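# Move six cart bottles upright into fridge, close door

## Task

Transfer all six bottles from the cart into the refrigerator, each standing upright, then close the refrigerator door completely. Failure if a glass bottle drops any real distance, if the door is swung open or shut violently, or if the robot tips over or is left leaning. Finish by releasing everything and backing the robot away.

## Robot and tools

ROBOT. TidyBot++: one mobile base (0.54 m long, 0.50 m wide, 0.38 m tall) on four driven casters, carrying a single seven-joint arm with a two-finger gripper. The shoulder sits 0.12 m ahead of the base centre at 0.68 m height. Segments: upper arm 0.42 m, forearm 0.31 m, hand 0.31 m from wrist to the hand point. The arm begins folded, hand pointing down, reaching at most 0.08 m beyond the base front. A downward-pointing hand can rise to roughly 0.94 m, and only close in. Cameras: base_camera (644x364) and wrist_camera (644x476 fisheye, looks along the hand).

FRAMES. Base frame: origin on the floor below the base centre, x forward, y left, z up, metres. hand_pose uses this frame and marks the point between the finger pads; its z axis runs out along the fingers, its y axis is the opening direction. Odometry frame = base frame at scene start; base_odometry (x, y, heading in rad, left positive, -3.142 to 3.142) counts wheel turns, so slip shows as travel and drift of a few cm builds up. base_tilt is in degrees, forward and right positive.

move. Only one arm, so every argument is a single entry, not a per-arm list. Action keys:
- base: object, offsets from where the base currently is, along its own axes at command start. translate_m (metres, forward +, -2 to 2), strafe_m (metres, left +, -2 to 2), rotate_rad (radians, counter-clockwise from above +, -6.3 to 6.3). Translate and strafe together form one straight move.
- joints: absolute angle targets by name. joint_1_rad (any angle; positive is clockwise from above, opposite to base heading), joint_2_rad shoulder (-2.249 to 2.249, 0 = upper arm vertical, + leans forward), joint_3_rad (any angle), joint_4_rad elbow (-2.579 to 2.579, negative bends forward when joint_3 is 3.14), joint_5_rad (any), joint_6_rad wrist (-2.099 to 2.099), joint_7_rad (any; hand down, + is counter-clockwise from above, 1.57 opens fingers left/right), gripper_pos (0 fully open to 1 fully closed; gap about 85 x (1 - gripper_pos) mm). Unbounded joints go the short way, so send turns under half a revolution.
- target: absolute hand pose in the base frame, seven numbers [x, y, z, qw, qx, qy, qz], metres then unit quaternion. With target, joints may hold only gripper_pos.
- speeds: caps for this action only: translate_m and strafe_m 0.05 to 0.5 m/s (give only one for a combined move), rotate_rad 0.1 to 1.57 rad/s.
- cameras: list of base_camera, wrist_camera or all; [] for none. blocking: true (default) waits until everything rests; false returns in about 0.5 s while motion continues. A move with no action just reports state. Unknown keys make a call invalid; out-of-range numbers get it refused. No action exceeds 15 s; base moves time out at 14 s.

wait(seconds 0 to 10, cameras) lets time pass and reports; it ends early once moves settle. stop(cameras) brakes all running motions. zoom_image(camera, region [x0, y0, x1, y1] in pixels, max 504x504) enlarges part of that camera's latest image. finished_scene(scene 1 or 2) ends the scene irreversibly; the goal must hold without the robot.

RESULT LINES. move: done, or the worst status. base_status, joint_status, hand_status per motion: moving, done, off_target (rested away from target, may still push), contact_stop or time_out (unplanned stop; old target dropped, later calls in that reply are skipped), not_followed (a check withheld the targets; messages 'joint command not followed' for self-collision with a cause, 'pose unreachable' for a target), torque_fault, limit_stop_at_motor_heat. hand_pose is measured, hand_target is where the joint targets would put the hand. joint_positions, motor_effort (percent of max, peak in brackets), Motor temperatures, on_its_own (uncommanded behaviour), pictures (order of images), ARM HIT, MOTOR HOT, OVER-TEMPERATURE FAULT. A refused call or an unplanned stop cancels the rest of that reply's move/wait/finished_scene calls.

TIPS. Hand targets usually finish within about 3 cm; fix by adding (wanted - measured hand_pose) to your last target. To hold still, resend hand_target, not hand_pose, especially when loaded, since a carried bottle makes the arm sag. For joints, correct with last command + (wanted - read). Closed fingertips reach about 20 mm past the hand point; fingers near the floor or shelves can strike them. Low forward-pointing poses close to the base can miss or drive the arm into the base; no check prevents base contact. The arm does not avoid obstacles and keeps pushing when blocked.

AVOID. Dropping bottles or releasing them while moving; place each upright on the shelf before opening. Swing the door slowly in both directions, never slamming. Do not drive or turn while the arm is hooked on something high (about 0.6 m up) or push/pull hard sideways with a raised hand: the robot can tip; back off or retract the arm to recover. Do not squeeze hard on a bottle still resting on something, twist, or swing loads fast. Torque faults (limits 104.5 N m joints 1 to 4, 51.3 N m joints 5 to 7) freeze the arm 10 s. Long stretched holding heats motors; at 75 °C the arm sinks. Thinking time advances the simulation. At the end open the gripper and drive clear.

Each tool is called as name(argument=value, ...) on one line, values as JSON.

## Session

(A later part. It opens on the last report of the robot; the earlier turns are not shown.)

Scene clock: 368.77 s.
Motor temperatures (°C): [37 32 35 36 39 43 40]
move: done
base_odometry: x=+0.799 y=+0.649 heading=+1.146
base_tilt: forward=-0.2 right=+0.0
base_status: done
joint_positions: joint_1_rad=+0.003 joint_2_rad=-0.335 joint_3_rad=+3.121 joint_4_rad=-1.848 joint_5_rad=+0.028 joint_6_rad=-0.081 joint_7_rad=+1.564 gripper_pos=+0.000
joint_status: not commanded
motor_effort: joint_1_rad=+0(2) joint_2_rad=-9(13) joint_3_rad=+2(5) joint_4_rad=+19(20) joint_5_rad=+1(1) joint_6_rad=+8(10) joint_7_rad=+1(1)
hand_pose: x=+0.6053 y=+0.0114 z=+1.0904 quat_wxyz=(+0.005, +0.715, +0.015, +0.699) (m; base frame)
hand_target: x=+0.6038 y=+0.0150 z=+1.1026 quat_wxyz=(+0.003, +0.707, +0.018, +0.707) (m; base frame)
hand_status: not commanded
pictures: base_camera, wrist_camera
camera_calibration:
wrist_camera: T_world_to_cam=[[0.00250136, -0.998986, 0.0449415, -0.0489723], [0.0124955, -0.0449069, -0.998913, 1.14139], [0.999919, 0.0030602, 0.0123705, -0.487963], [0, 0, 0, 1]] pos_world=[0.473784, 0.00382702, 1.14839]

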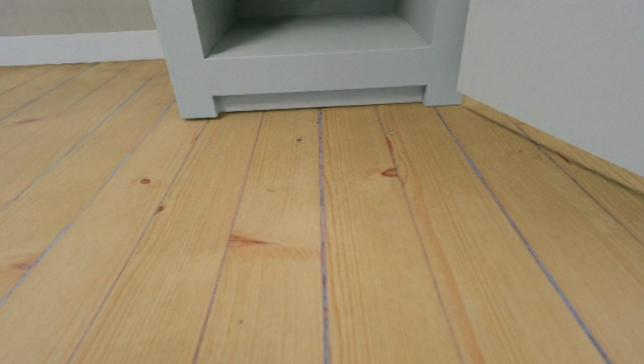

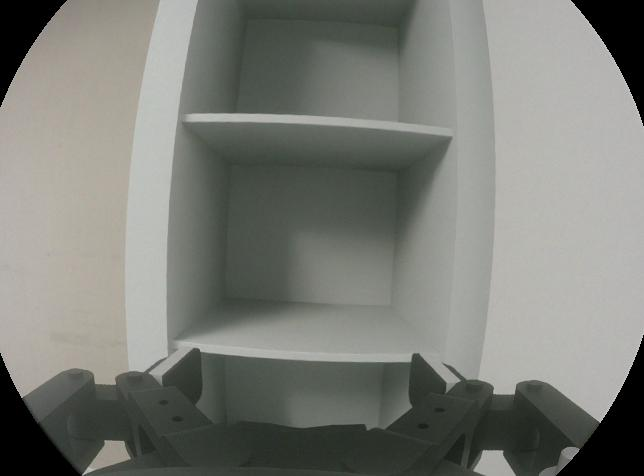

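move(base={"translate_m": -0.4}, joints={"joint_1_rad": 0.0, "joint_2_rad": -0.4515, "joint_4_rad": -1.5232, "joint_6_rad": -0.8491}, cameras=["wrist_camera"])

move(base={"translate_m": -0.168, "strafe_m": -0.247, "rotate_rad": -2.329}, cameras=["base_camera", "wrist_camera"])

Scene clock: 423.80 s.
Motor temperatures (°C): [37 32 35 36 39 43 40]
move: done
base_odometry: x=+0.634 y=+0.284 heading=+1.146
base_tilt: forward=-0.2 right=+0.1
base_status: done
joint_positions: joint_1_rad=+0.003 joint_2_rad=-0.460 joint_3_rad=+3.121 joint_4_rad=-1.556 joint_5_rad=+0.028 joint_6_rad=-0.763 joint_7_rad=+1.564 gripper_pos=+0.000
joint_status: all done
motor_effort: joint_1_rad=-1(2) joint_2_rad=-3(14) joint_3_rad=+2(2) joint_4_rad=+17(20) joint_5_rad=+0(1) joint_6_rad=+8(10) joint_7_rad=+0(1)
hand_pose: x=+0.5102 y=+0.0053 z=+1.1137 quat_wxyz=(+0.011, +0.801, +0.009, +0.598) (m; base frame)
hand_target: x=+0.5035 y=+0.0075 z=+1.1041 quat_wxyz=(+0.010, +0.819, +0.011, +0.573) (m; base frame)
hand_status: not commanded
pictures: wrist_camera
camera_calibration:
wrist_camera: T_world_to_cam=[[-0.00672752, -0.998867, 0.0471202, -0.0536698], [-0.251443, -0.0439176, -0.966875, 1.26458], [0.967849, -0.0183527, -0.250863, -0.0834371], [0, 0, 0, 1]] pos_world=[0.398364, 0.000397156, 1.20429]

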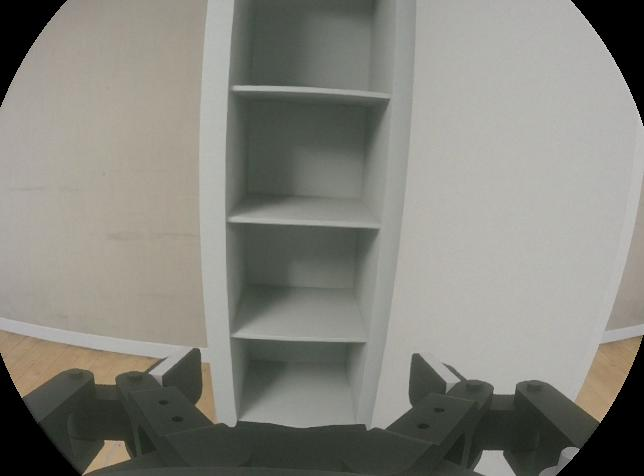

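Scene clock: 426.83 s.
Motor temperatures (°C): [37 32 35 36 39 43 40]
move: done
base_odometry: x=+0.790 y=+0.029 heading=-1.183
base_tilt: forward=-0.2 right=+0.0
base_status: done
joint_positions: joint_1_rad=+0.003 joint_2_rad=-0.458 joint_3_rad=+3.120 joint_4_rad=-1.556 joint_5_rad=+0.028 joint_6_rad=-0.764 joint_7_rad=+1.564 gripper_pos=+0.000
joint_status: not commanded
motor_effort: joint_1_rad=-1(1) joint_2_rad=-3(6) joint_3_rad=+1(4) joint_4_rad=+18(18) joint_5_rad=+0(2) joint_6_rad=+8(9) joint_7_rad=+1(1)
hand_pose: x=+0.5109 y=+0.0057 z=+1.1126 quat_wxyz=(+0.011, +0.802, +0.009, +0.597) (m; base frame)
hand_target: x=+0.5035 y=+0.0075 z=+1.1041 quat_wxyz=(+0.010, +0.819, +0.011, +0.573) (m; base frame)
hand_status: not commanded
pictures: base_camera, wrist_camera
camera_calibration:
wrist_camera: T_world_to_cam=[[-0.00590866, -0.998854, 0.0474898, -0.0540268], [-0.254524, -0.0444244, -0.966046, 1.26433], [0.967048, -0.0177953, -0.25397, -0.0805425], [0, 0, 0, 1]] pos_world=[0.399371, 0.000768638, 1.20351]

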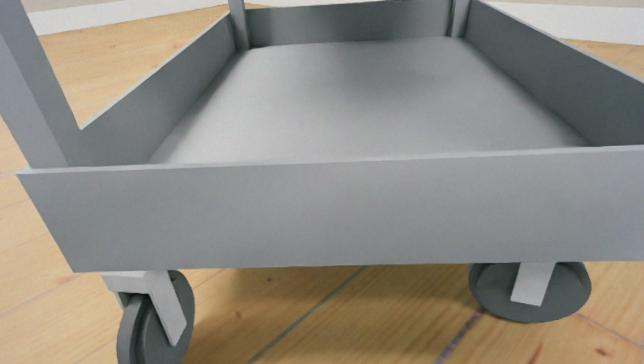

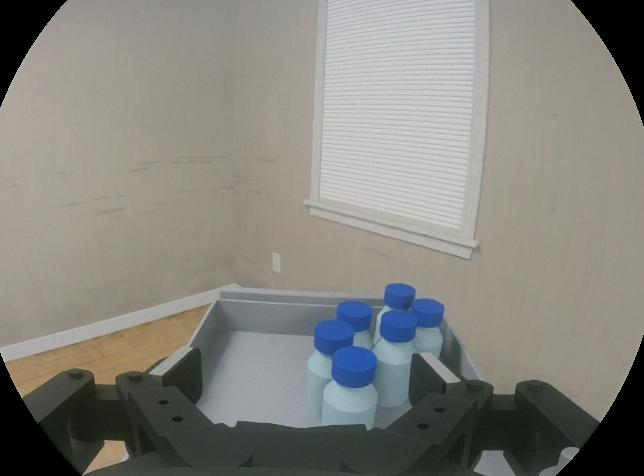

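zoom_image(camera="wrist_camera", region=[280, 270, 480, 430])

Scaled by 2.520.

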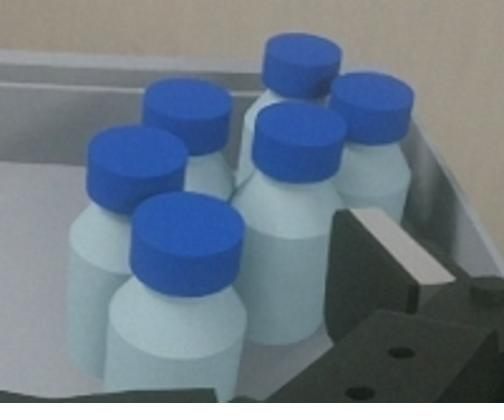

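move(base={"strafe_m": -0.057}, joints={"joint_1_rad": 0.0, "joint_2_rad": -0.169, "joint_4_rad": -1.982, "joint_6_rad": -0.018}, cameras=["wrist_camera"])

Scene clock: 478.23 s.
Motor temperatures (°C): [37 32 35 36 39 42 40]
move: done
base_odometry: x=+0.737 y=+0.008 heading=-1.184
base_tilt: forward=-0.2 right=+0.1
base_status: done
joint_positions: joint_1_rad=+0.003 joint_2_rad=-0.189 joint_3_rad=+3.121 joint_4_rad=-1.963 joint_5_rad=+0.028 joint_6_rad=-0.097 joint_7_rad=+1.564 gripper_pos=+0.000
joint_status: all done
motor_effort: joint_1_rad=+0(2) joint_2_rad=-13(15) joint_3_rad=+1(4) joint_4_rad=+19(20) joint_5_rad=+0(2) joint_6_rad=+8(10) joint_7_rad=+1(1)
hand_pose: x=+0.6449 y=+0.0109 z=+0.9392 quat_wxyz=(+0.004, +0.805, +0.016, +0.593) (m; base frame)
hand_target: x=+0.6538 y=+0.0149 z=+0.9410 quat_wxyz=(+0.001, +0.793, +0.019, +0.609) (m; base frame)
hand_status: not commanded
pictures: wrist_camera
camera_calibration:
wrist_camera: T_world_to_cam=[[0.0142968, -0.998902, 0.0446068, -0.0501632], [-0.262196, -0.0467955, -0.963879, 1.13414], [0.964909, 0.00208465, -0.262577, -0.244855], [0, 0, 0, 1]] pos_world=[0.534348, 0.00347519, 1.03112]

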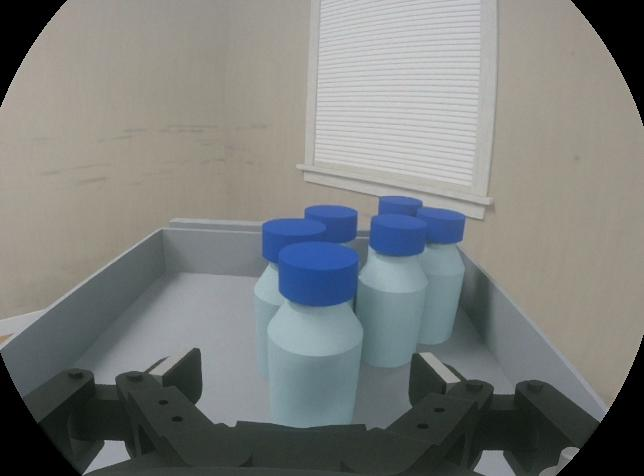

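move(base={"strafe_m": -0.006}, joints={"joint_2_rad": -0.02, "joint_4_rad": -1.918, "joint_6_rad": 0.107}, cameras=["wrist_camera"])

Scene clock: 494.20 s.
Motor temperatures (°C): [37 32 35 36 39 42 40]
move: done
base_odometry: x=+0.731 y=+0.005 heading=-1.185
base_tilt: forward=-0.2 right=+0.1
base_status: done
joint_positions: joint_1_rad=+0.003 joint_2_rad=-0.038 joint_3_rad=+3.121 joint_4_rad=-1.955 joint_5_rad=+0.028 joint_6_rad=+0.029 joint_7_rad=+1.564 gripper_pos=+0.000
joint_status: all done
motor_effort: joint_1_rad=-1(3) joint_2_rad=-17(19) joint_3_rad=+1(3) joint_4_rad=+18(19) joint_5_rad=+0(1) joint_6_rad=+9(10) joint_7_rad=+0(1)
hand_pose: x=+0.6943 y=+0.0120 z=+0.8987 quat_wxyz=(+0.001, +0.810, +0.017, +0.587) (m; base frame)
hand_target: x=+0.7115 y=+0.0166 z=+0.9334 quat_wxyz=(-0.002, +0.780, +0.019, +0.625) (m; base frame)
hand_status: not commanded
pictures: wrist_camera
camera_calibration:
wrist_camera: T_world_to_cam=[[0.0184148, -0.999009, 0.0405145, -0.0470773], [-0.27758, -0.0440367, -0.959693, 1.11497], [0.960526, 0.00642649, -0.278116, -0.286196], [0, 0, 0, 1]] pos_world=[0.58526, 0.00390839, 0.992344]

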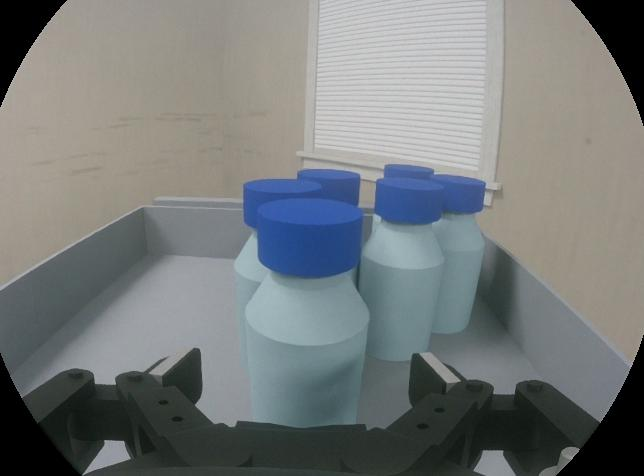

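move(joints={"joint_4_rad": -1.862}, cameras=["wrist_camera"])

Scene clock: 501.43 s.
Motor temperatures (°C): [37 32 35 36 39 43 40]
move: done
base_odometry: x=+0.731 y=+0.005 heading=-1.185
base_tilt: forward=-0.1 right=+0.1
base_status: not commanded
joint_positions: joint_1_rad=+0.003 joint_2_rad=-0.038 joint_3_rad=+3.121 joint_4_rad=-1.894 joint_5_rad=+0.028 joint_6_rad=+0.037 joint_7_rad=+1.564 gripper_pos=+0.000
joint_status: all done
motor_effort: joint_1_rad=+0(1) joint_2_rad=-17(18) joint_3_rad=+1(2) joint_4_rad=+18(19) joint_5_rad=-1(1) joint_6_rad=+7(9) joint_7_rad=+1(1)
hand_pose: x=+0.7062 y=+0.0123 z=+0.9373 quat_wxyz=(+0.001, +0.789, +0.016, +0.614) (m; base frame)
hand_target: x=+0.7200 y=+0.0168 z=+0.9673 quat_wxyz=(-0.002, +0.763, +0.019, +0.647) (m; base frame)
hand_status: not commanded
pictures: wrist_camera
camera_calibration:
wrist_camera: T_world_to_cam=[[0.0159067, -0.999057, 0.0404058, -0.0466776], [-0.211415, -0.0428579, -0.976456, 1.12428], [0.977267, 0.00698975, -0.211897, -0.360748], [0, 0, 0, 1]] pos_world=[0.590979, 0.00407212, 1.02325]

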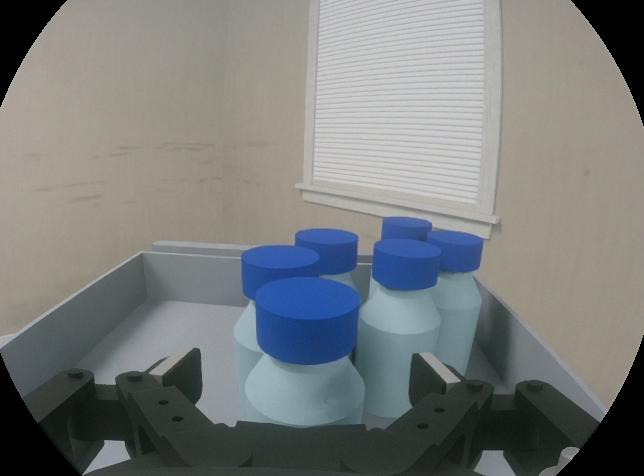

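move(base={"translate_m": 0.076}, speeds={"translate_m": 0.12}, cameras=["wrist_camera"])

Scene clock: 514.43 s.
Motor temperatures (°C): [37 32 35 36 39 43 40]
move: done
base_odometry: x=+0.760 y=-0.065 heading=-1.185
base_tilt: forward=-0.1 right=+0.1
base_status: done
joint_positions: joint_1_rad=+0.003 joint_2_rad=-0.035 joint_3_rad=+3.121 joint_4_rad=-1.894 joint_5_rad=+0.028 joint_6_rad=+0.037 joint_7_rad=+1.564 gripper_pos=+0.000
joint_status: not commanded
motor_effort: joint_1_rad=-1(1) joint_2_rad=-18(20) joint_3_rad=+1(2) joint_4_rad=+18(19) joint_5_rad=-1(1) joint_6_rad=+8(9) joint_7_rad=+1(1)
hand_pose: x=+0.7069 y=+0.0123 z=+0.9358 quat_wxyz=(+0.001, +0.790, +0.016, +0.613) (m; base frame)
hand_target: x=+0.7200 y=+0.0168 z=+0.9673 quat_wxyz=(-0.002, +0.763, +0.019, +0.647) (m; base frame)
hand_status: not commanded
pictures: wrist_camera
camera_calibration:
wrist_camera: T_world_to_cam=[[0.0160089, -0.999057, 0.0403528, -0.0466524], [-0.213761, -0.0428447, -0.975946, 1.12418], [0.976755, 0.00699795, -0.214246, -0.359204], [0, 0, 0, 1]] pos_world=[0.591908, 0.00407056, 1.02207]

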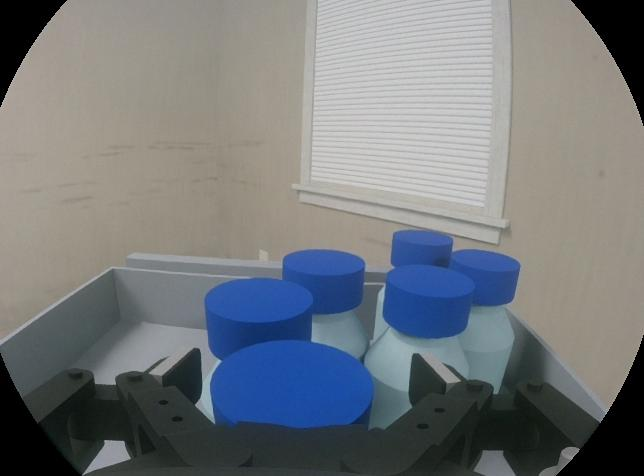

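move(base={"translate_m": -0.009, "strafe_m": 0.004}, speeds={"translate_m": 0.1}, cameras=[])

move(joints={"gripper_pos": 0.3}, cameras=["wrist_camera"])

Scene clock: 524.13 s.
Motor temperatures (°C): [37 32 35 36 39 43 40]
move: done
base_odometry: x=+0.760 y=-0.055 heading=-1.185
base_tilt: forward=-0.2 right=+0.1
base_status: done
joint_positions: joint_1_rad=+0.003 joint_2_rad=-0.034 joint_3_rad=+3.121 joint_4_rad=-1.894 joint_5_rad=+0.028 joint_6_rad=+0.037 joint_7_rad=+1.564 gripper_pos=+0.000
joint_status: not commanded
motor_effort: joint_1_rad=-1(2) joint_2_rad=-18(21) joint_3_rad=+1(2) joint_4_rad=+18(19) joint_5_rad=+0(1) joint_6_rad=+8(9) joint_7_rad=+0(1)
hand_pose: x=+0.7070 y=+0.0123 z=+0.9355 quat_wxyz=(+0.001, +0.790, +0.016, +0.613) (m; base frame)
hand_target: x=+0.7200 y=+0.0168 z=+0.9673 quat_wxyz=(-0.002, +0.763, +0.019, +0.647) (m; base frame)
hand_status: not commanded
pictures: none
No camera images: "cameras" was empty.

Scene clock: 524.83 s.
Motor temperatures (°C): [37 32 35 36 39 43 40]
move: done
base_odometry: x=+0.760 y=-0.055 heading=-1.185
base_tilt: forward=-0.2 right=+0.0
base_status: not commanded
joint_positions: joint_1_rad=+0.003 joint_2_rad=-0.034 joint_3_rad=+3.121 joint_4_rad=-1.894 joint_5_rad=+0.028 joint_6_rad=+0.037 joint_7_rad=+1.564 gripper_pos=+0.300
joint_status: all done
motor_effort: joint_1_rad=-1(1) joint_2_rad=-18(18) joint_3_rad=+1(2) joint_4_rad=+18(19) joint_5_rad=+0(1) joint_6_rad=+9(9) joint_7_rad=+1(1)
hand_pose: x=+0.7070 y=+0.0123 z=+0.9355 quat_wxyz=(+0.001, +0.790, +0.016, +0.613) (m; base frame)
hand_target: x=+0.7200 y=+0.0168 z=+0.9673 quat_wxyz=(-0.002, +0.763, +0.019, +0.647) (m; base frame)
hand_status: not commanded
pictures: wrist_camera
camera_calibration:
wrist_camera: T_world_to_cam=[[0.0160326, -0.999057, 0.0403417, -0.0466476], [-0.214335, -0.042843, -0.97582, 1.12417], [0.976629, 0.00699832, -0.21482, -0.358798], [0, 0, 0, 1]] pos_world=[0.592108, 0.00406997, 1.02179]

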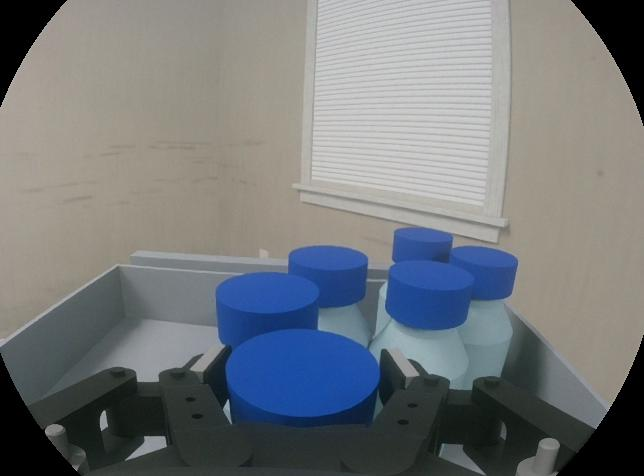

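move(joints={"gripper_pos": 0.55}, cameras=["wrist_camera"])

Scene clock: 530.03 s.
Motor temperatures (°C): [37 32 35 37 39 43 40]
move: off_target
base_odometry: x=+0.760 y=-0.055 heading=-1.185
base_tilt: forward=-0.2 right=+0.1
base_status: not commanded
joint_positions: joint_1_rad=+0.003 joint_2_rad=-0.034 joint_3_rad=+3.121 joint_4_rad=-1.894 joint_5_rad=+0.028 joint_6_rad=+0.037 joint_7_rad=+1.564 gripper_pos=+0.424
joint_status: gripper_pos off_target (ended at +0.424, target +0.550)
motor_effort: joint_1_rad=+0(1) joint_2_rad=-17(18) joint_3_rad=+1(2) joint_4_rad=+18(19) joint_5_rad=+0(2) joint_6_rad=+9(9) joint_7_rad=+0(1)
hand_pose: x=+0.7071 y=+0.0123 z=+0.9356 quat_wxyz=(+0.001, +0.790, +0.016, +0.613) (m; base frame)
hand_target: x=+0.7200 y=+0.0168 z=+0.9673 quat_wxyz=(-0.002, +0.763, +0.019, +0.647) (m; base frame)
hand_status: not commanded
pictures: wrist_camera
camera_calibration:
wrist_camera: T_world_to_cam=[[0.0160281, -0.999058, 0.0403381, -0.0466421], [-0.213978, -0.042836, -0.975899, 1.1241], [0.976707, 0.00701029, -0.214463, -0.359191], [0, 0, 0, 1]] pos_world=[0.592105, 0.00407179, 1.02186]

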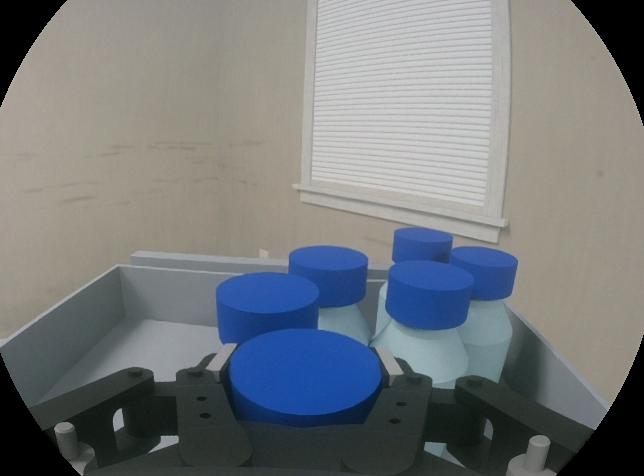

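move(joints={"joint_2_rad": -0.045, "joint_4_rad": -1.783, "joint_6_rad": 0.003}, cameras=["wrist_camera"])

Scene clock: 550.27 s.
Motor temperatures (°C): [37 32 35 37 39 43 40]
move: off_target
base_odometry: x=+0.760 y=-0.055 heading=-1.185
base_tilt: forward=-0.2 right=+0.0
base_status: not commanded
joint_positions: joint_1_rad=+0.003 joint_2_rad=-0.034 joint_3_rad=+3.121 joint_4_rad=-1.855 joint_5_rad=+0.028 joint_6_rad=+0.014 joint_7_rad=+1.564 gripper_pos=+0.424
joint_status: joint_4_rad off_target (ended at -1.855, target -1.783); the others done
motor_effort: joint_1_rad=-1(1) joint_2_rad=-21(23) joint_3_rad=+0(2) joint_4_rad=+23(24) joint_5_rad=+0(1) joint_6_rad=+12(14) joint_7_rad=+0(2)
hand_pose: x=+0.7114 y=+0.0122 z=+0.9516 quat_wxyz=(+0.001, +0.785, +0.016, +0.619) (m; base frame)
hand_target: x=+0.7167 y=+0.0160 z=+0.9989 quat_wxyz=(+0.000, +0.763, +0.018, +0.647) (m; base frame)
hand_status: not commanded
pictures: wrist_camera
camera_calibration:
wrist_camera: T_world_to_cam=[[0.0147987, -0.999071, 0.0404834, -0.0467439], [-0.199779, -0.0426259, -0.978913, 1.13343], [0.979729, 0.00639889, -0.200225, -0.375651], [0, 0, 0, 1]] pos_world=[0.595164, 0.00401676, 1.03621]

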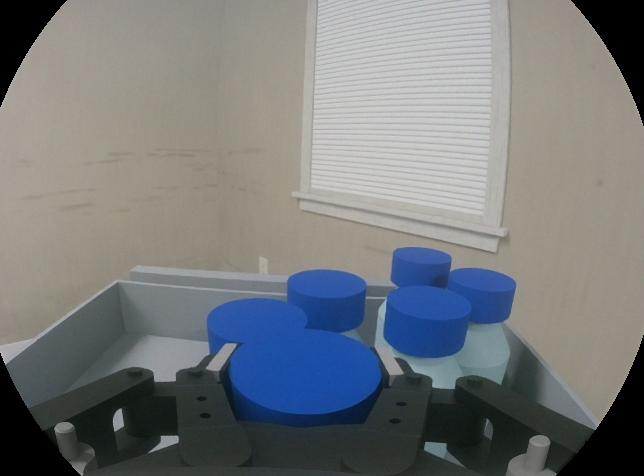

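move(joints={"joint_2_rad": -0.105, "joint_4_rad": -1.595, "joint_6_rad": -0.235, "gripper_pos": 0.62}, cameras=["wrist_camera"])

Scene clock: 555.80 s.
Motor temperatures (°C): [37 32 35 37 39 43 40]
move: off_target
base_odometry: x=+0.760 y=-0.055 heading=-1.185
base_tilt: forward=-0.2 right=+0.0
base_status: not commanded
joint_positions: joint_1_rad=+0.003 joint_2_rad=-0.066 joint_3_rad=+3.121 joint_4_rad=-1.657 joint_5_rad=+0.028 joint_6_rad=-0.165 joint_7_rad=+1.564 gripper_pos=+0.424
joint_status: joint_4_rad off_target (ended at -1.657, target -1.595); gripper_pos off_target (ended at +0.424, target +0.620); the others done
motor_effort: joint_1_rad=+0(2) joint_2_rad=-22(24) joint_3_rad=+1(2) joint_4_rad=+23(25) joint_5_rad=-1(2) joint_6_rad=+13(15) joint_7_rad=+1(1)
hand_pose: x=+0.7112 y=+0.0109 z=+1.0381 quat_wxyz=(+0.003, +0.769, +0.014, +0.639) (m; base frame)
hand_target: x=+0.6954 y=+0.0140 z=+1.0778 quat_wxyz=(+0.003, +0.759, +0.016, +0.651) (m; base frame)
hand_status: not commanded
pictures: wrist_camera
camera_calibration:
wrist_camera: T_world_to_cam=[[0.00770363, -0.99911, 0.0414773, -0.0475234], [-0.149327, -0.0421629, -0.987889, 1.19142], [0.988758, 0.00141664, -0.149519, -0.41722], [0, 0, 0, 1]] pos_world=[0.590807, 0.00334385, 1.11658]

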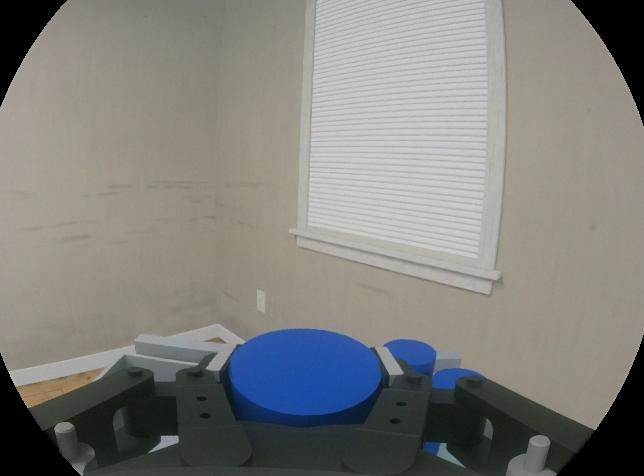

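move(joints={"joint_2_rad": -0.167, "joint_4_rad": -1.42, "joint_6_rad": -0.5}, cameras=[])

move(joints={"joint_2_rad": -0.229, "joint_4_rad": -1.249, "joint_6_rad": -0.772}, cameras=["wrist_camera", "base_camera"])

Scene clock: 566.37 s.
Motor temperatures (°C): [37 33 35 37 39 43 40]
move: done
base_odometry: x=+0.760 y=-0.056 heading=-1.185
base_tilt: forward=-0.2 right=+0.0
base_status: not commanded
joint_positions: joint_1_rad=+0.003 joint_2_rad=-0.134 joint_3_rad=+3.121 joint_4_rad=-1.480 joint_5_rad=+0.028 joint_6_rad=-0.429 joint_7_rad=+1.564 gripper_pos=+0.424
joint_status: all done
motor_effort: joint_1_rad=-1(1) joint_2_rad=-19(24) joint_3_rad=+1(2) joint_4_rad=+23(25) joint_5_rad=+0(1) joint_6_rad=+12(14) joint_7_rad=+1(1)
hand_pose: x=+0.6737 y=+0.0086 z=+1.1056 quat_wxyz=(+0.006, +0.775, +0.011, +0.631) (m; base frame)
hand_target: x=+0.6534 y=+0.0116 z=+1.1385 quat_wxyz=(+0.005, +0.768, +0.013, +0.640) (m; base frame)
hand_status: not commanded
pictures: none
No camera images: "cameras" was empty.

Scene clock: 567.87 s.
Motor temperatures (°C): [37 33 35 37 39 43 40]
move: done
base_odometry: x=+0.760 y=-0.056 heading=-1.185
base_tilt: forward=-0.1 right=+0.1
base_status: not commanded
joint_positions: joint_1_rad=+0.003 joint_2_rad=-0.201 joint_3_rad=+3.121 joint_4_rad=-1.307 joint_5_rad=+0.028 joint_6_rad=-0.701 joint_7_rad=+1.564 gripper_pos=+0.424
joint_status: all done
motor_effort: joint_1_rad=+0(1) joint_2_rad=-15(21) joint_3_rad=+1(2) joint_4_rad=+21(24) joint_5_rad=+1(1) joint_6_rad=+12(14) joint_7_rad=+1(1)
hand_pose: x=+0.6185 y=+0.0063 z=+1.1619 quat_wxyz=(+0.008, +0.786, +0.008, +0.619) (m; base frame)
hand_target: x=+0.5947 y=+0.0091 z=+1.1878 quat_wxyz=(+0.007, +0.781, +0.010, +0.625) (m; base frame)
hand_status: not commanded
pictures: base_camera, wrist_camera
camera_calibration:
wrist_camera: T_world_to_cam=[[-0.00529983, -0.999113, 0.0417833, -0.0488296], [-0.200648, -0.0398717, -0.978852, 1.32087], [0.979649, -0.0135715, -0.200259, -0.242301], [0, 0, 0, 1]] pos_world=[0.502142, 0.000590726, 1.24646]

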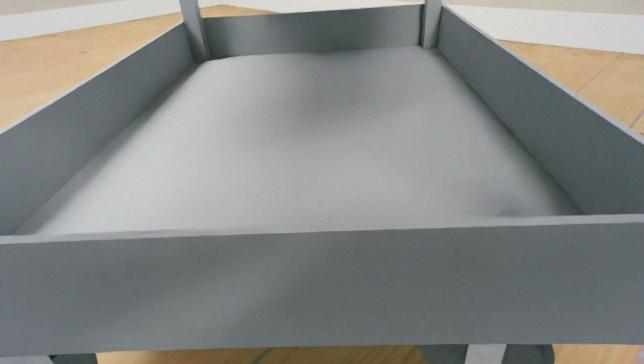

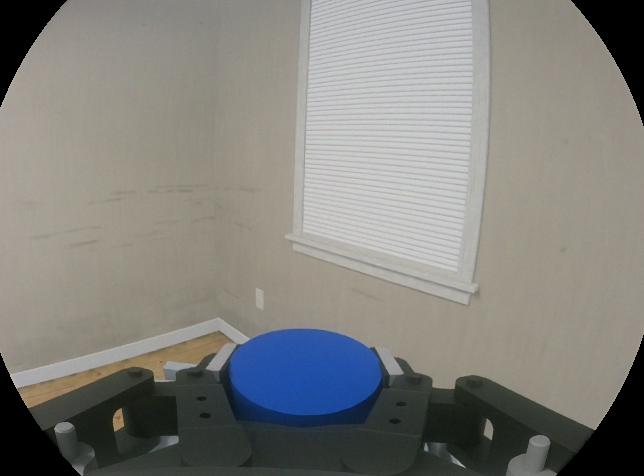

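move()

Scene clock: 592.07 s.
Motor temperatures (°C): [37 33 35 37 39 42 40]
base_odometry: x=+0.760 y=-0.056 heading=-1.185
base_tilt: forward=-0.1 right=+0.1
base_status: not commanded
joint_positions: joint_1_rad=+0.003 joint_2_rad=-0.201 joint_3_rad=+3.121 joint_4_rad=-1.307 joint_5_rad=+0.028 joint_6_rad=-0.702 joint_7_rad=+1.564 gripper_pos=+0.424
joint_status: all done
motor_effort: joint_1_rad=-1(1) joint_2_rad=-15(21) joint_3_rad=+1(2) joint_4_rad=+21(24) joint_5_rad=+0(1) joint_6_rad=+12(14) joint_7_rad=+1(1)
hand_pose: x=+0.6184 y=+0.0063 z=+1.1615 quat_wxyz=(+0.008, +0.786, +0.008, +0.618) (m; base frame)
hand_target: x=+0.5947 y=+0.0091 z=+1.1878 quat_wxyz=(+0.007, +0.781, +0.010, +0.625) (m; base frame)
hand_status: not commanded
pictures: base_camera, wrist_camera
camera_calibration:
wrist_camera: T_world_to_cam=[[-0.00528633, -0.999112, 0.0417943, -0.0488474], [-0.201721, -0.0398702, -0.978631, 1.32094], [0.979429, -0.0136042, -0.201332, -0.240906], [0, 0, 0, 1]] pos_world=[0.502154, 0.000584767, 1.24625]

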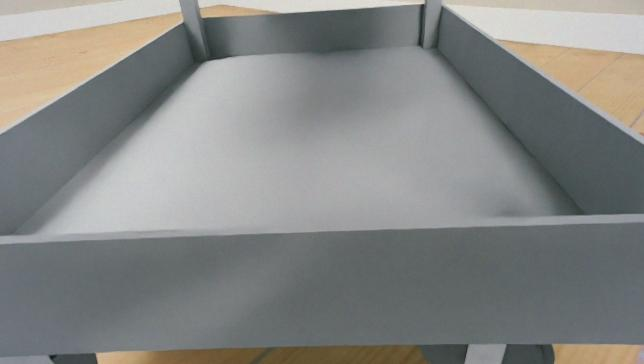

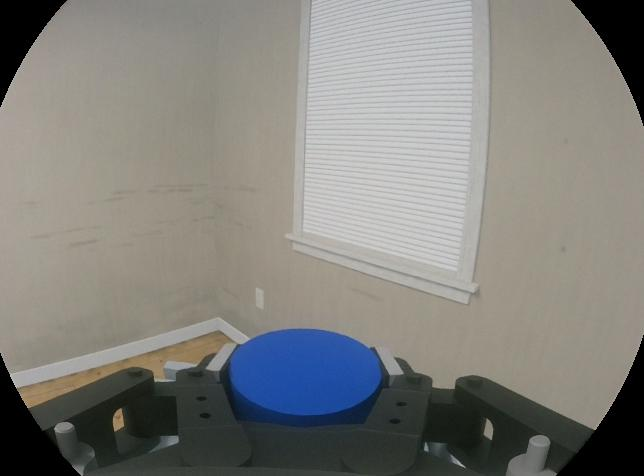

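move(base={"translate_m": -0.39, "strafe_m": 0.039, "rotate_rad": 2.331}, speeds={"translate_m": 0.3, "rotate_rad": 0.8})

Scene clock: 613.33 s.
Motor temperatures (°C): [37 33 35 37 39 42 40]
move: done
base_odometry: x=+0.649 y=+0.320 heading=+1.146
base_tilt: forward=-0.2 right=+0.1
base_status: done
joint_positions: joint_1_rad=+0.001 joint_2_rad=-0.202 joint_3_rad=+3.121 joint_4_rad=-1.307 joint_5_rad=+0.028 joint_6_rad=-0.703 joint_7_rad=+1.564 gripper_pos=+0.424
joint_status: not commanded
motor_effort: joint_1_rad=-1(3) joint_2_rad=-15(19) joint_3_rad=+1(4) joint_4_rad=+21(23) joint_5_rad=-1(2) joint_6_rad=+12(13) joint_7_rad=+1(1)
hand_pose: x=+0.6177 y=+0.0068 z=+1.1618 quat_wxyz=(+0.008, +0.786, +0.009, +0.618) (m; base frame)
hand_target: x=+0.5947 y=+0.0091 z=+1.1878 quat_wxyz=(+0.007, +0.781, +0.010, +0.625) (m; base frame)
hand_status: not commanded
pictures: base_camera, wrist_camera
camera_calibration:
wrist_camera: T_world_to_cam=[[-0.00431601, -0.99912, 0.0417198, -0.0489214], [-0.201666, -0.0399934, -0.978638, 1.32105], [0.979445, -0.0126373, -0.201316, -0.240239], [0, 0, 0, 1]] pos_world=[0.501499, 0.000918793, 1.2465]

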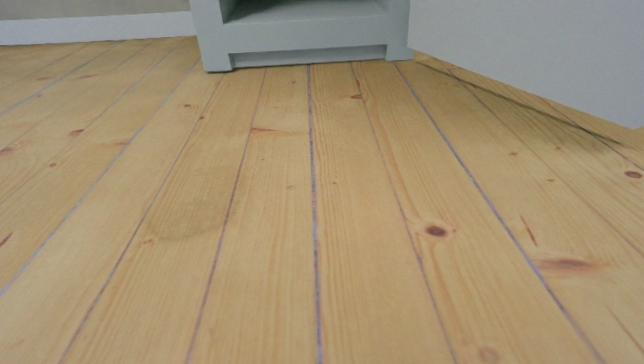

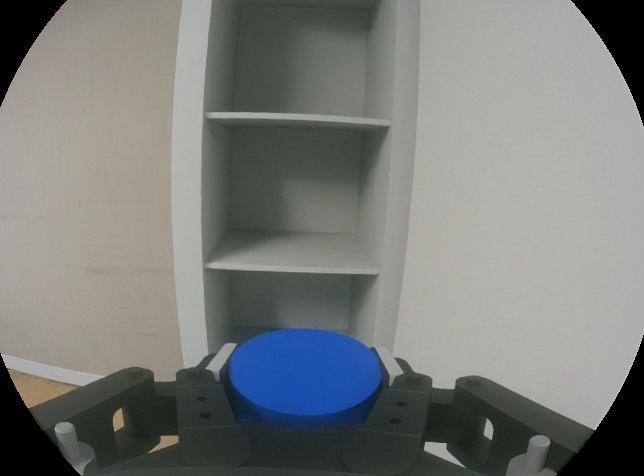

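move(base={"translate_m": 0.36}, speeds={"translate_m": 0.3})

zoom_image(camera="wrist_camera", region=[120, 0, 520, 400])

Scene clock: 657.43 s.
Motor temperatures (°C): [37 33 35 37 39 42 40]
move: done
base_odometry: x=+0.797 y=+0.649 heading=+1.147
base_tilt: forward=-0.1 right=+0.1
base_status: done
joint_positions: joint_1_rad=+0.001 joint_2_rad=-0.207 joint_3_rad=+3.121 joint_4_rad=-1.307 joint_5_rad=+0.028 joint_6_rad=-0.705 joint_7_rad=+1.564 gripper_pos=+0.424
joint_status: not commanded
motor_effort: joint_1_rad=+0(1) joint_2_rad=-15(19) joint_3_rad=+1(2) joint_4_rad=+22(22) joint_5_rad=+1(1) joint_6_rad=+12(13) joint_7_rad=+1(1)
hand_pose: x=+0.6155 y=+0.0068 z=+1.1636 quat_wxyz=(+0.008, +0.785, +0.009, +0.619) (m; base frame)
hand_target: x=+0.5947 y=+0.0091 z=+1.1878 quat_wxyz=(+0.007, +0.781, +0.010, +0.625) (m; base frame)
hand_status: not commanded
pictures: base_camera, wrist_camera
camera_calibration:
wrist_camera: T_world_to_cam=[[-0.00448692, -0.999119, 0.0417205, -0.0489142], [-0.198819, -0.0399967, -0.97922, 1.32127], [0.980026, -0.0126885, -0.198464, -0.241317], [0, 0, 0, 1]] pos_world=[0.49897, 0.000913217, 1.24796]

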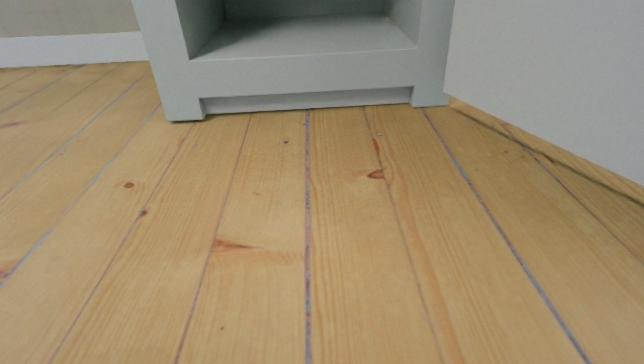

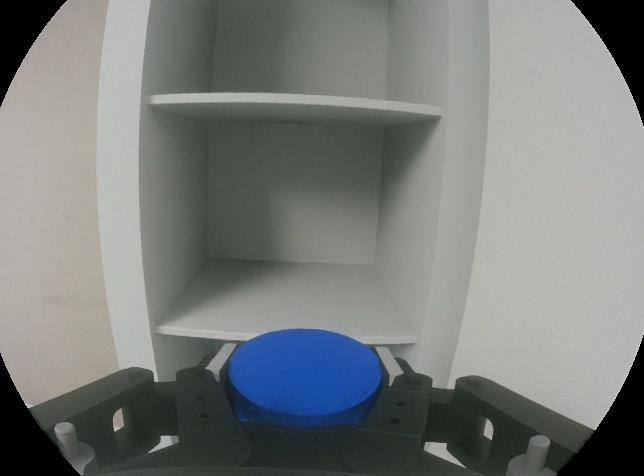

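Scaled by 1.260.

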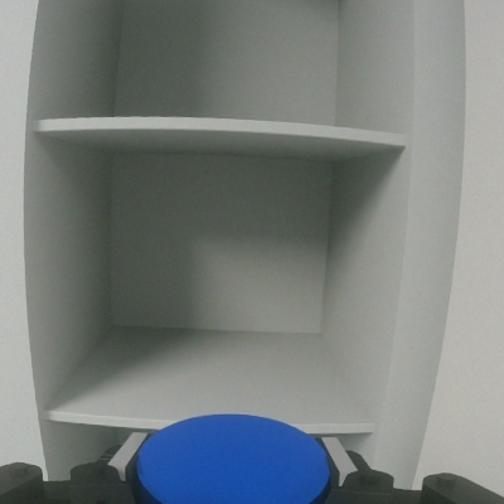

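move(base={"translate_m": 0.1, "strafe_m": 0.035}, joints={"joint_1_rad": -0.18, "joint_2_rad": 0.218, "joint_4_rad": -0.827, "joint_6_rad": -0.763}, speeds={"translate_m": 0.15})

Scene clock: 715.43 s.
Motor temperatures (°C): [37 33 35 37 38 42 40]
move: off_target
base_odometry: x=+0.807 y=+0.755 heading=+1.146
base_tilt: forward=-0.1 right=+0.0
base_status: done
joint_positions: joint_1_rad=-0.166 joint_2_rad=+0.228 joint_3_rad=+3.121 joint_4_rad=-0.892 joint_5_rad=+0.028 joint_6_rad=-0.708 joint_7_rad=+1.564 gripper_pos=+0.424
joint_status: joint_4_rad off_target (ended at -0.892, target -0.827); the others done
motor_effort: joint_1_rad=+0(2) joint_2_rad=-30(35) joint_3_rad=+1(2) joint_4_rad=+22(23) joint_5_rad=+0(1) joint_6_rad=+12(13) joint_7_rad=+1(1)
hand_pose: x=+0.7876 y=+0.1188 z=+1.1493 quat_wxyz=(-0.046, +0.789, +0.072, +0.609) (m; base frame)
hand_target: x=+0.7719 y=+0.1272 z=+1.1773 quat_wxyz=(-0.053, +0.782, +0.078, +0.616) (m; base frame)
hand_status: not commanded
pictures: base_camera, wrist_camera
camera_calibration:
wrist_camera: T_world_to_cam=[[0.162512, -0.98614, 0.0334351, -0.0592], [-0.212622, -0.0680886, -0.974759, 1.3551], [0.963526, 0.151301, -0.22074, -0.392334], [0, 0, 0, 1]] pos_world=[0.675769, 0.093248, 1.23628]

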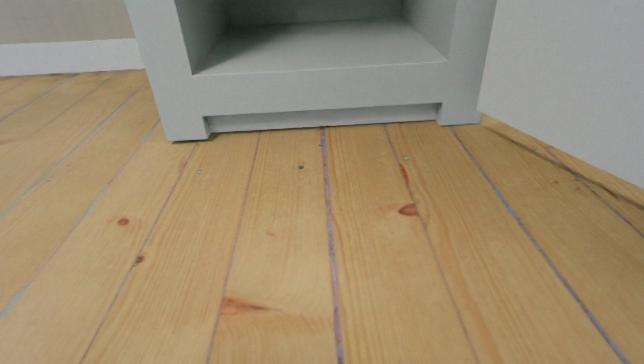

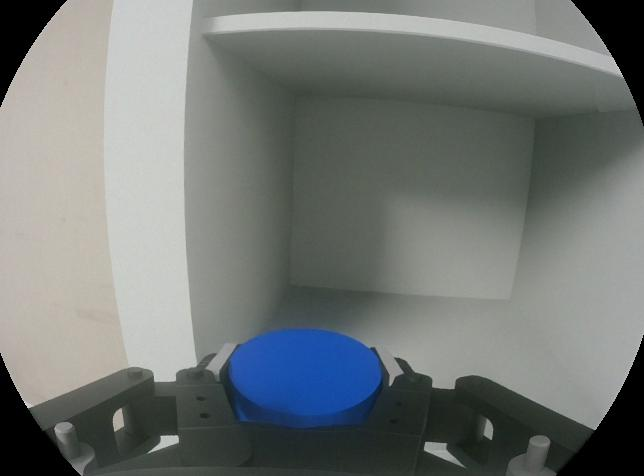

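move(base={"translate_m": 0.46}, speeds={"translate_m": 0.15})

Scene clock: 727.60 s.
Motor temperatures (°C): [37 33 35 38 38 42 40]
move: done
base_odometry: x=+0.996 y=+1.174 heading=+1.147
base_tilt: forward=-0.1 right=+0.0
base_status: done
joint_positions: joint_1_rad=-0.167 joint_2_rad=+0.230 joint_3_rad=+3.121 joint_4_rad=-0.890 joint_5_rad=+0.028 joint_6_rad=-0.708 joint_7_rad=+1.564 gripper_pos=+0.424
joint_status: not commanded
motor_effort: joint_1_rad=-1(2) joint_2_rad=-31(35) joint_3_rad=+1(1) joint_4_rad=+22(22) joint_5_rad=-1(1) joint_6_rad=+12(13) joint_7_rad=+1(1)
hand_pose: x=+0.7881 y=+0.1196 z=+1.1496 quat_wxyz=(-0.047, +0.788, +0.073, +0.609) (m; base frame)
hand_target: x=+0.7719 y=+0.1272 z=+1.1773 quat_wxyz=(-0.053, +0.782, +0.078, +0.616) (m; base frame)
hand_status: not commanded
pictures: base_camera, wrist_camera
camera_calibration:
wrist_camera: T_world_to_cam=[[0.163552, -0.98597, 0.0333888, -0.0592635], [-0.211906, -0.0681652, -0.97491, 1.35512], [0.963507, 0.152373, -0.220082, -0.393732], [0, 0, 0, 1]] pos_world=[0.676214, 0.0939339, 1.23644]

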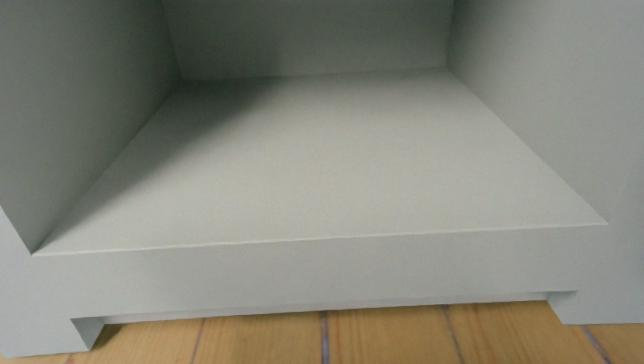

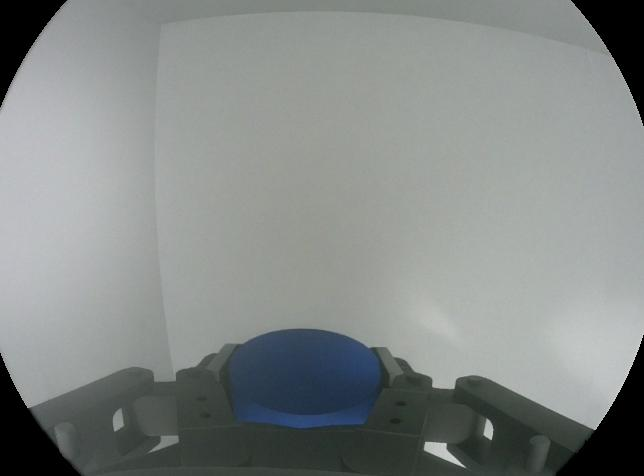

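move(joints={"joint_2_rad": 0.191, "joint_4_rad": -0.935, "joint_6_rad": -0.682}, cameras=[])

Scene clock: 742.33 s.
Motor temperatures (°C): [37 33 35 38 38 42 40]
move: done
base_odometry: x=+0.996 y=+1.174 heading=+1.147
base_tilt: forward=-0.2 right=+0.1
base_status: not commanded
joint_positions: joint_1_rad=-0.167 joint_2_rad=+0.229 joint_3_rad=+3.121 joint_4_rad=-0.946 joint_5_rad=+0.028 joint_6_rad=-0.708 joint_7_rad=+1.564 gripper_pos=+0.424
joint_status: all done
motor_effort: joint_1_rad=+0(1) joint_2_rad=-30(32) joint_3_rad=+0(1) joint_4_rad=+22(23) joint_5_rad=+0(1) joint_6_rad=+11(13) joint_7_rad=+1(1)
hand_pose: x=+0.7898 y=+0.1201 z=+1.1174 quat_wxyz=(-0.045, +0.805, +0.075, +0.587) (m; base frame)
hand_target: x=+0.7724 y=+0.1284 z=+1.1571 quat_wxyz=(-0.053, +0.782, +0.079, +0.616) (m; base frame)
hand_status: not commanded
pictures: none
No camera images: "cameras" was empty.

move(joints={"joint_2_rad": 0.17, "joint_4_rad": -0.955, "joint_6_rad": -0.605}, cameras=[])

Scene clock: 752.03 s.
Motor temperatures (°C): [37 34 35 37 38 42 40]
move: done
base_odometry: x=+0.996 y=+1.174 heading=+1.147
base_tilt: forward=-0.2 right=+0.0
base_status: not commanded
joint_positions: joint_1_rad=-0.167 joint_2_rad=+0.221 joint_3_rad=+3.121 joint_4_rad=-0.963 joint_5_rad=+0.028 joint_6_rad=-0.667 joint_7_rad=+1.564 gripper_pos=+0.424
joint_status: all done
motor_effort: joint_1_rad=+0(1) joint_2_rad=-30(32) joint_3_rad=+0(1) joint_4_rad=+22(23) joint_5_rad=+0(1) joint_6_rad=+12(13) joint_7_rad=+1(1)
hand_pose: x=+0.7904 y=+0.1205 z=+1.1247 quat_wxyz=(-0.046, +0.796, +0.074, +0.599) (m; base frame)
hand_target: x=+0.7683 y=+0.1283 z=+1.1828 quat_wxyz=(-0.056, +0.757, +0.077, +0.646) (m; base frame)
hand_status: not commanded
pictures: none
No camera images: "cameras" was empty.

move(joints={"joint_2_rad": 0.154, "joint_4_rad": -1.015, "joint_6_rad": -0.545}, cameras=[])

Scene clock: 756.63 s.
Motor temperatures (°C): [37 34 35 37 38 42 40]
move: done
base_odometry: x=+0.996 y=+1.174 heading=+1.147
base_tilt: forward=-0.1 right=+0.0
base_status: not commanded
joint_positions: joint_1_rad=-0.167 joint_2_rad=+0.207 joint_3_rad=+3.121 joint_4_rad=-1.020 joint_5_rad=+0.028 joint_6_rad=-0.637 joint_7_rad=+1.564 gripper_pos=+0.424
joint_status: all done
motor_effort: joint_1_rad=+0(1) joint_2_rad=-30(32) joint_3_rad=+1(1) joint_4_rad=+22(23) joint_5_rad=+0(1) joint_6_rad=+11(13) joint_7_rad=+1(1)
hand_pose: x=+0.7886 y=+0.1206 z=+1.1095 quat_wxyz=(-0.046, +0.799, +0.075, +0.594) (m; base frame)
hand_target: x=+0.7680 y=+0.1289 z=+1.1762 quat_wxyz=(-0.057, +0.752, +0.078, +0.652) (m; base frame)
hand_status: not commanded
pictures: none
No camera images: "cameras" was empty.

move(joints={"joint_2_rad": 0.144, "joint_4_rad": -1.06, "joint_6_rad": -0.48}, cameras=["wrist_camera"])

Scene clock: 766.77 s.
Motor temperatures (°C): [37 34 35 37 38 42 40]
move: done
base_odometry: x=+0.996 y=+1.174 heading=+1.147
base_tilt: forward=-0.1 right=+0.1
base_status: not commanded
joint_positions: joint_1_rad=-0.167 joint_2_rad=+0.198 joint_3_rad=+3.121 joint_4_rad=-1.064 joint_5_rad=+0.028 joint_6_rad=-0.578 joint_7_rad=+1.564 gripper_pos=+0.424
joint_status: all done
motor_effort: joint_1_rad=+0(1) joint_2_rad=-30(32) joint_3_rad=+1(1) joint_4_rad=+22(23) joint_5_rad=-1(1) joint_6_rad=+12(12) joint_7_rad=+1(1)
hand_pose: x=+0.7904 y=+0.1215 z=+1.1070 quat_wxyz=(-0.047, +0.792, +0.075, +0.604) (m; base frame)
hand_target: x=+0.7690 y=+0.1298 z=+1.1759 quat_wxyz=(-0.058, +0.742, +0.077, +0.663) (m; base frame)
hand_status: not commanded
pictures: wrist_camera
camera_calibration:
wrist_camera: T_world_to_cam=[[0.16753, -0.985223, 0.0356337, -0.0620284], [-0.223297, -0.0731256, -0.972004, 1.32061], [0.960246, 0.154883, -0.232248, -0.389899], [0, 0, 0, 1]] pos_world=[0.679679, 0.0958472, 1.19529]

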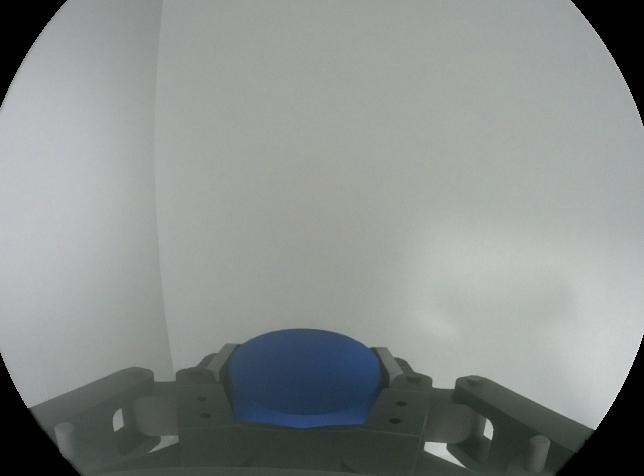

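move(joints={"joint_2_rad": 0.131, "joint_4_rad": -1.105, "joint_6_rad": -0.45}, cameras=[])

move(joints={"joint_2_rad": 0.122, "joint_4_rad": -1.135, "joint_6_rad": -0.427}, cameras=[])

Scene clock: 771.07 s.
Motor temperatures (°C): [37 34 35 37 38 42 40]
move: done
base_odometry: x=+0.996 y=+1.174 heading=+1.147
base_tilt: forward=-0.2 right=+0.1
base_status: not commanded
joint_positions: joint_1_rad=-0.167 joint_2_rad=+0.185 joint_3_rad=+3.121 joint_4_rad=-1.110 joint_5_rad=+0.028 joint_6_rad=-0.549 joint_7_rad=+1.564 gripper_pos=+0.424
joint_status: all done
motor_effort: joint_1_rad=+0(1) joint_2_rad=-29(31) joint_3_rad=+1(1) joint_4_rad=+22(23) joint_5_rad=+0(1) joint_6_rad=+12(13) joint_7_rad=+1(1)
hand_pose: x=+0.7876 y=+0.1214 z=+1.0969 quat_wxyz=(-0.047, +0.793, +0.076, +0.602) (m; base frame)
hand_target: x=+0.7669 y=+0.1298 z=+1.1666 quat_wxyz=(-0.058, +0.743, +0.078, +0.663) (m; base frame)
hand_status: not commanded
pictures: none
No camera images: "cameras" was empty.

Scene clock: 771.70 s.
Motor temperatures (°C): [37 34 35 37 38 42 40]
move: done
base_odometry: x=+0.996 y=+1.174 heading=+1.147
base_tilt: forward=-0.2 right=+0.1
base_status: not commanded
joint_positions: joint_1_rad=-0.167 joint_2_rad=+0.176 joint_3_rad=+3.121 joint_4_rad=-1.139 joint_5_rad=+0.028 joint_6_rad=-0.526 joint_7_rad=+1.564 gripper_pos=+0.424
joint_status: all done
motor_effort: joint_1_rad=+0(1) joint_2_rad=-29(30) joint_3_rad=+0(2) joint_4_rad=+23(23) joint_5_rad=-1(1) joint_6_rad=+12(13) joint_7_rad=+1(1)
hand_pose: x=+0.7858 y=+0.1213 z=+1.0921 quat_wxyz=(-0.047, +0.792, +0.076, +0.603) (m; base frame)
hand_target: x=+0.7653 y=+0.1298 z=+1.1614 quat_wxyz=(-0.058, +0.742, +0.078, +0.663) (m; base frame)
hand_status: not commanded
pictures: none
No camera images: "cameras" was empty.

move(joints={"joint_2_rad": 0.114, "joint_4_rad": -1.165, "joint_6_rad": -0.403}, cameras=[])

move(joints={"joint_2_rad": 0.106, "joint_4_rad": -1.195, "joint_6_rad": -0.38}, cameras=[])

Scene clock: 789.67 s.
Motor temperatures (°C): [37 35 35 37 38 42 40]
move: done
base_odometry: x=+0.996 y=+1.174 heading=+1.147
base_tilt: forward=-0.2 right=+0.1
base_status: not commanded
joint_positions: joint_1_rad=-0.167 joint_2_rad=+0.168 joint_3_rad=+3.121 joint_4_rad=-1.170 joint_5_rad=+0.028 joint_6_rad=-0.502 joint_7_rad=+1.564 gripper_pos=+0.424
joint_status: all done
motor_effort: joint_1_rad=+0(1) joint_2_rad=-29(30) joint_3_rad=+1(1) joint_4_rad=+22(24) joint_5_rad=+0(1) joint_6_rad=+12(13) joint_7_rad=+1(1)
hand_pose: x=+0.7842 y=+0.1213 z=+1.0866 quat_wxyz=(-0.047, +0.792, +0.076, +0.604) (m; base frame)
hand_target: x=+0.7641 y=+0.1299 z=+1.1558 quat_wxyz=(-0.058, +0.741, +0.078, +0.664) (m; base frame)
hand_status: not commanded
pictures: none
No camera images: "cameras" was empty.

Scene clock: 790.30 s.
Motor temperatures (°C): [37 35 35 37 38 42 40]
move: done
base_odometry: x=+0.996 y=+1.174 heading=+1.147
base_tilt: forward=-0.2 right=+0.1
base_status: not commanded
joint_positions: joint_1_rad=-0.167 joint_2_rad=+0.160 joint_3_rad=+3.121 joint_4_rad=-1.199 joint_5_rad=+0.028 joint_6_rad=-0.479 joint_7_rad=+1.564 gripper_pos=+0.424
joint_status: all done
motor_effort: joint_1_rad=-1(1) joint_2_rad=-29(30) joint_3_rad=+1(1) joint_4_rad=+22(23) joint_5_rad=+0(1) joint_6_rad=+12(13) joint_7_rad=+1(1)
hand_pose: x=+0.7826 y=+0.1213 z=+1.0807 quat_wxyz=(-0.047, +0.791, +0.077, +0.605) (m; base frame)
hand_target: x=+0.7626 y=+0.1299 z=+1.1498 quat_wxyz=(-0.058, +0.741, +0.079, +0.665) (m; base frame)
hand_status: not commanded
pictures: none
No camera images: "cameras" was empty.

move(joints={"joint_2_rad": 0.099, "joint_4_rad": -1.22, "joint_6_rad": -0.36}, cameras=[])

move(joints={"joint_2_rad": 0.093, "joint_4_rad": -1.245, "joint_6_rad": -0.34}, cameras=[])

Scene clock: 794.63 s.
Motor temperatures (°C): [37 35 35 37 38 43 40]
move: done
base_odometry: x=+0.996 y=+1.174 heading=+1.147
base_tilt: forward=-0.2 right=+0.1
base_status: not commanded
joint_positions: joint_1_rad=-0.167 joint_2_rad=+0.151 joint_3_rad=+3.121 joint_4_rad=-1.221 joint_5_rad=+0.028 joint_6_rad=-0.455 joint_7_rad=+1.564 gripper_pos=+0.424
joint_status: all done
motor_effort: joint_1_rad=-1(1) joint_2_rad=-28(29) joint_3_rad=+0(2) joint_4_rad=+22(23) joint_5_rad=+0(1) joint_6_rad=+10(13) joint_7_rad=+1(1)
hand_pose: x=+0.7804 y=+0.1212 z=+1.0804 quat_wxyz=(-0.047, +0.788, +0.077, +0.609) (m; base frame)
hand_target: x=+0.7612 y=+0.1299 z=+1.1453 quat_wxyz=(-0.058, +0.740, +0.079, +0.665) (m; base frame)
hand_status: not commanded
pictures: none
No camera images: "cameras" was empty.

Scene clock: 795.23 s.
Motor temperatures (°C): [37 35 35 37 38 43 40]
move: done
base_odometry: x=+0.996 y=+1.174 heading=+1.147
base_tilt: forward=-0.1 right=+0.0
base_status: not commanded
joint_positions: joint_1_rad=-0.167 joint_2_rad=+0.142 joint_3_rad=+3.121 joint_4_rad=-1.243 joint_5_rad=+0.028 joint_6_rad=-0.432 joint_7_rad=+1.564 gripper_pos=+0.424
joint_status: all done
motor_effort: joint_1_rad=+0(1) joint_2_rad=-28(30) joint_3_rad=+1(1) joint_4_rad=+22(23) joint_5_rad=+0(1) joint_6_rad=+12(12) joint_7_rad=+1(1)
hand_pose: x=+0.7783 y=+0.1211 z=+1.0804 quat_wxyz=(-0.048, +0.785, +0.077, +0.613) (m; base frame)
hand_target: x=+0.7601 y=+0.1299 z=+1.1400 quat_wxyz=(-0.059, +0.740, +0.079, +0.666) (m; base frame)
hand_status: not commanded
pictures: none
No camera images: "cameras" was empty.


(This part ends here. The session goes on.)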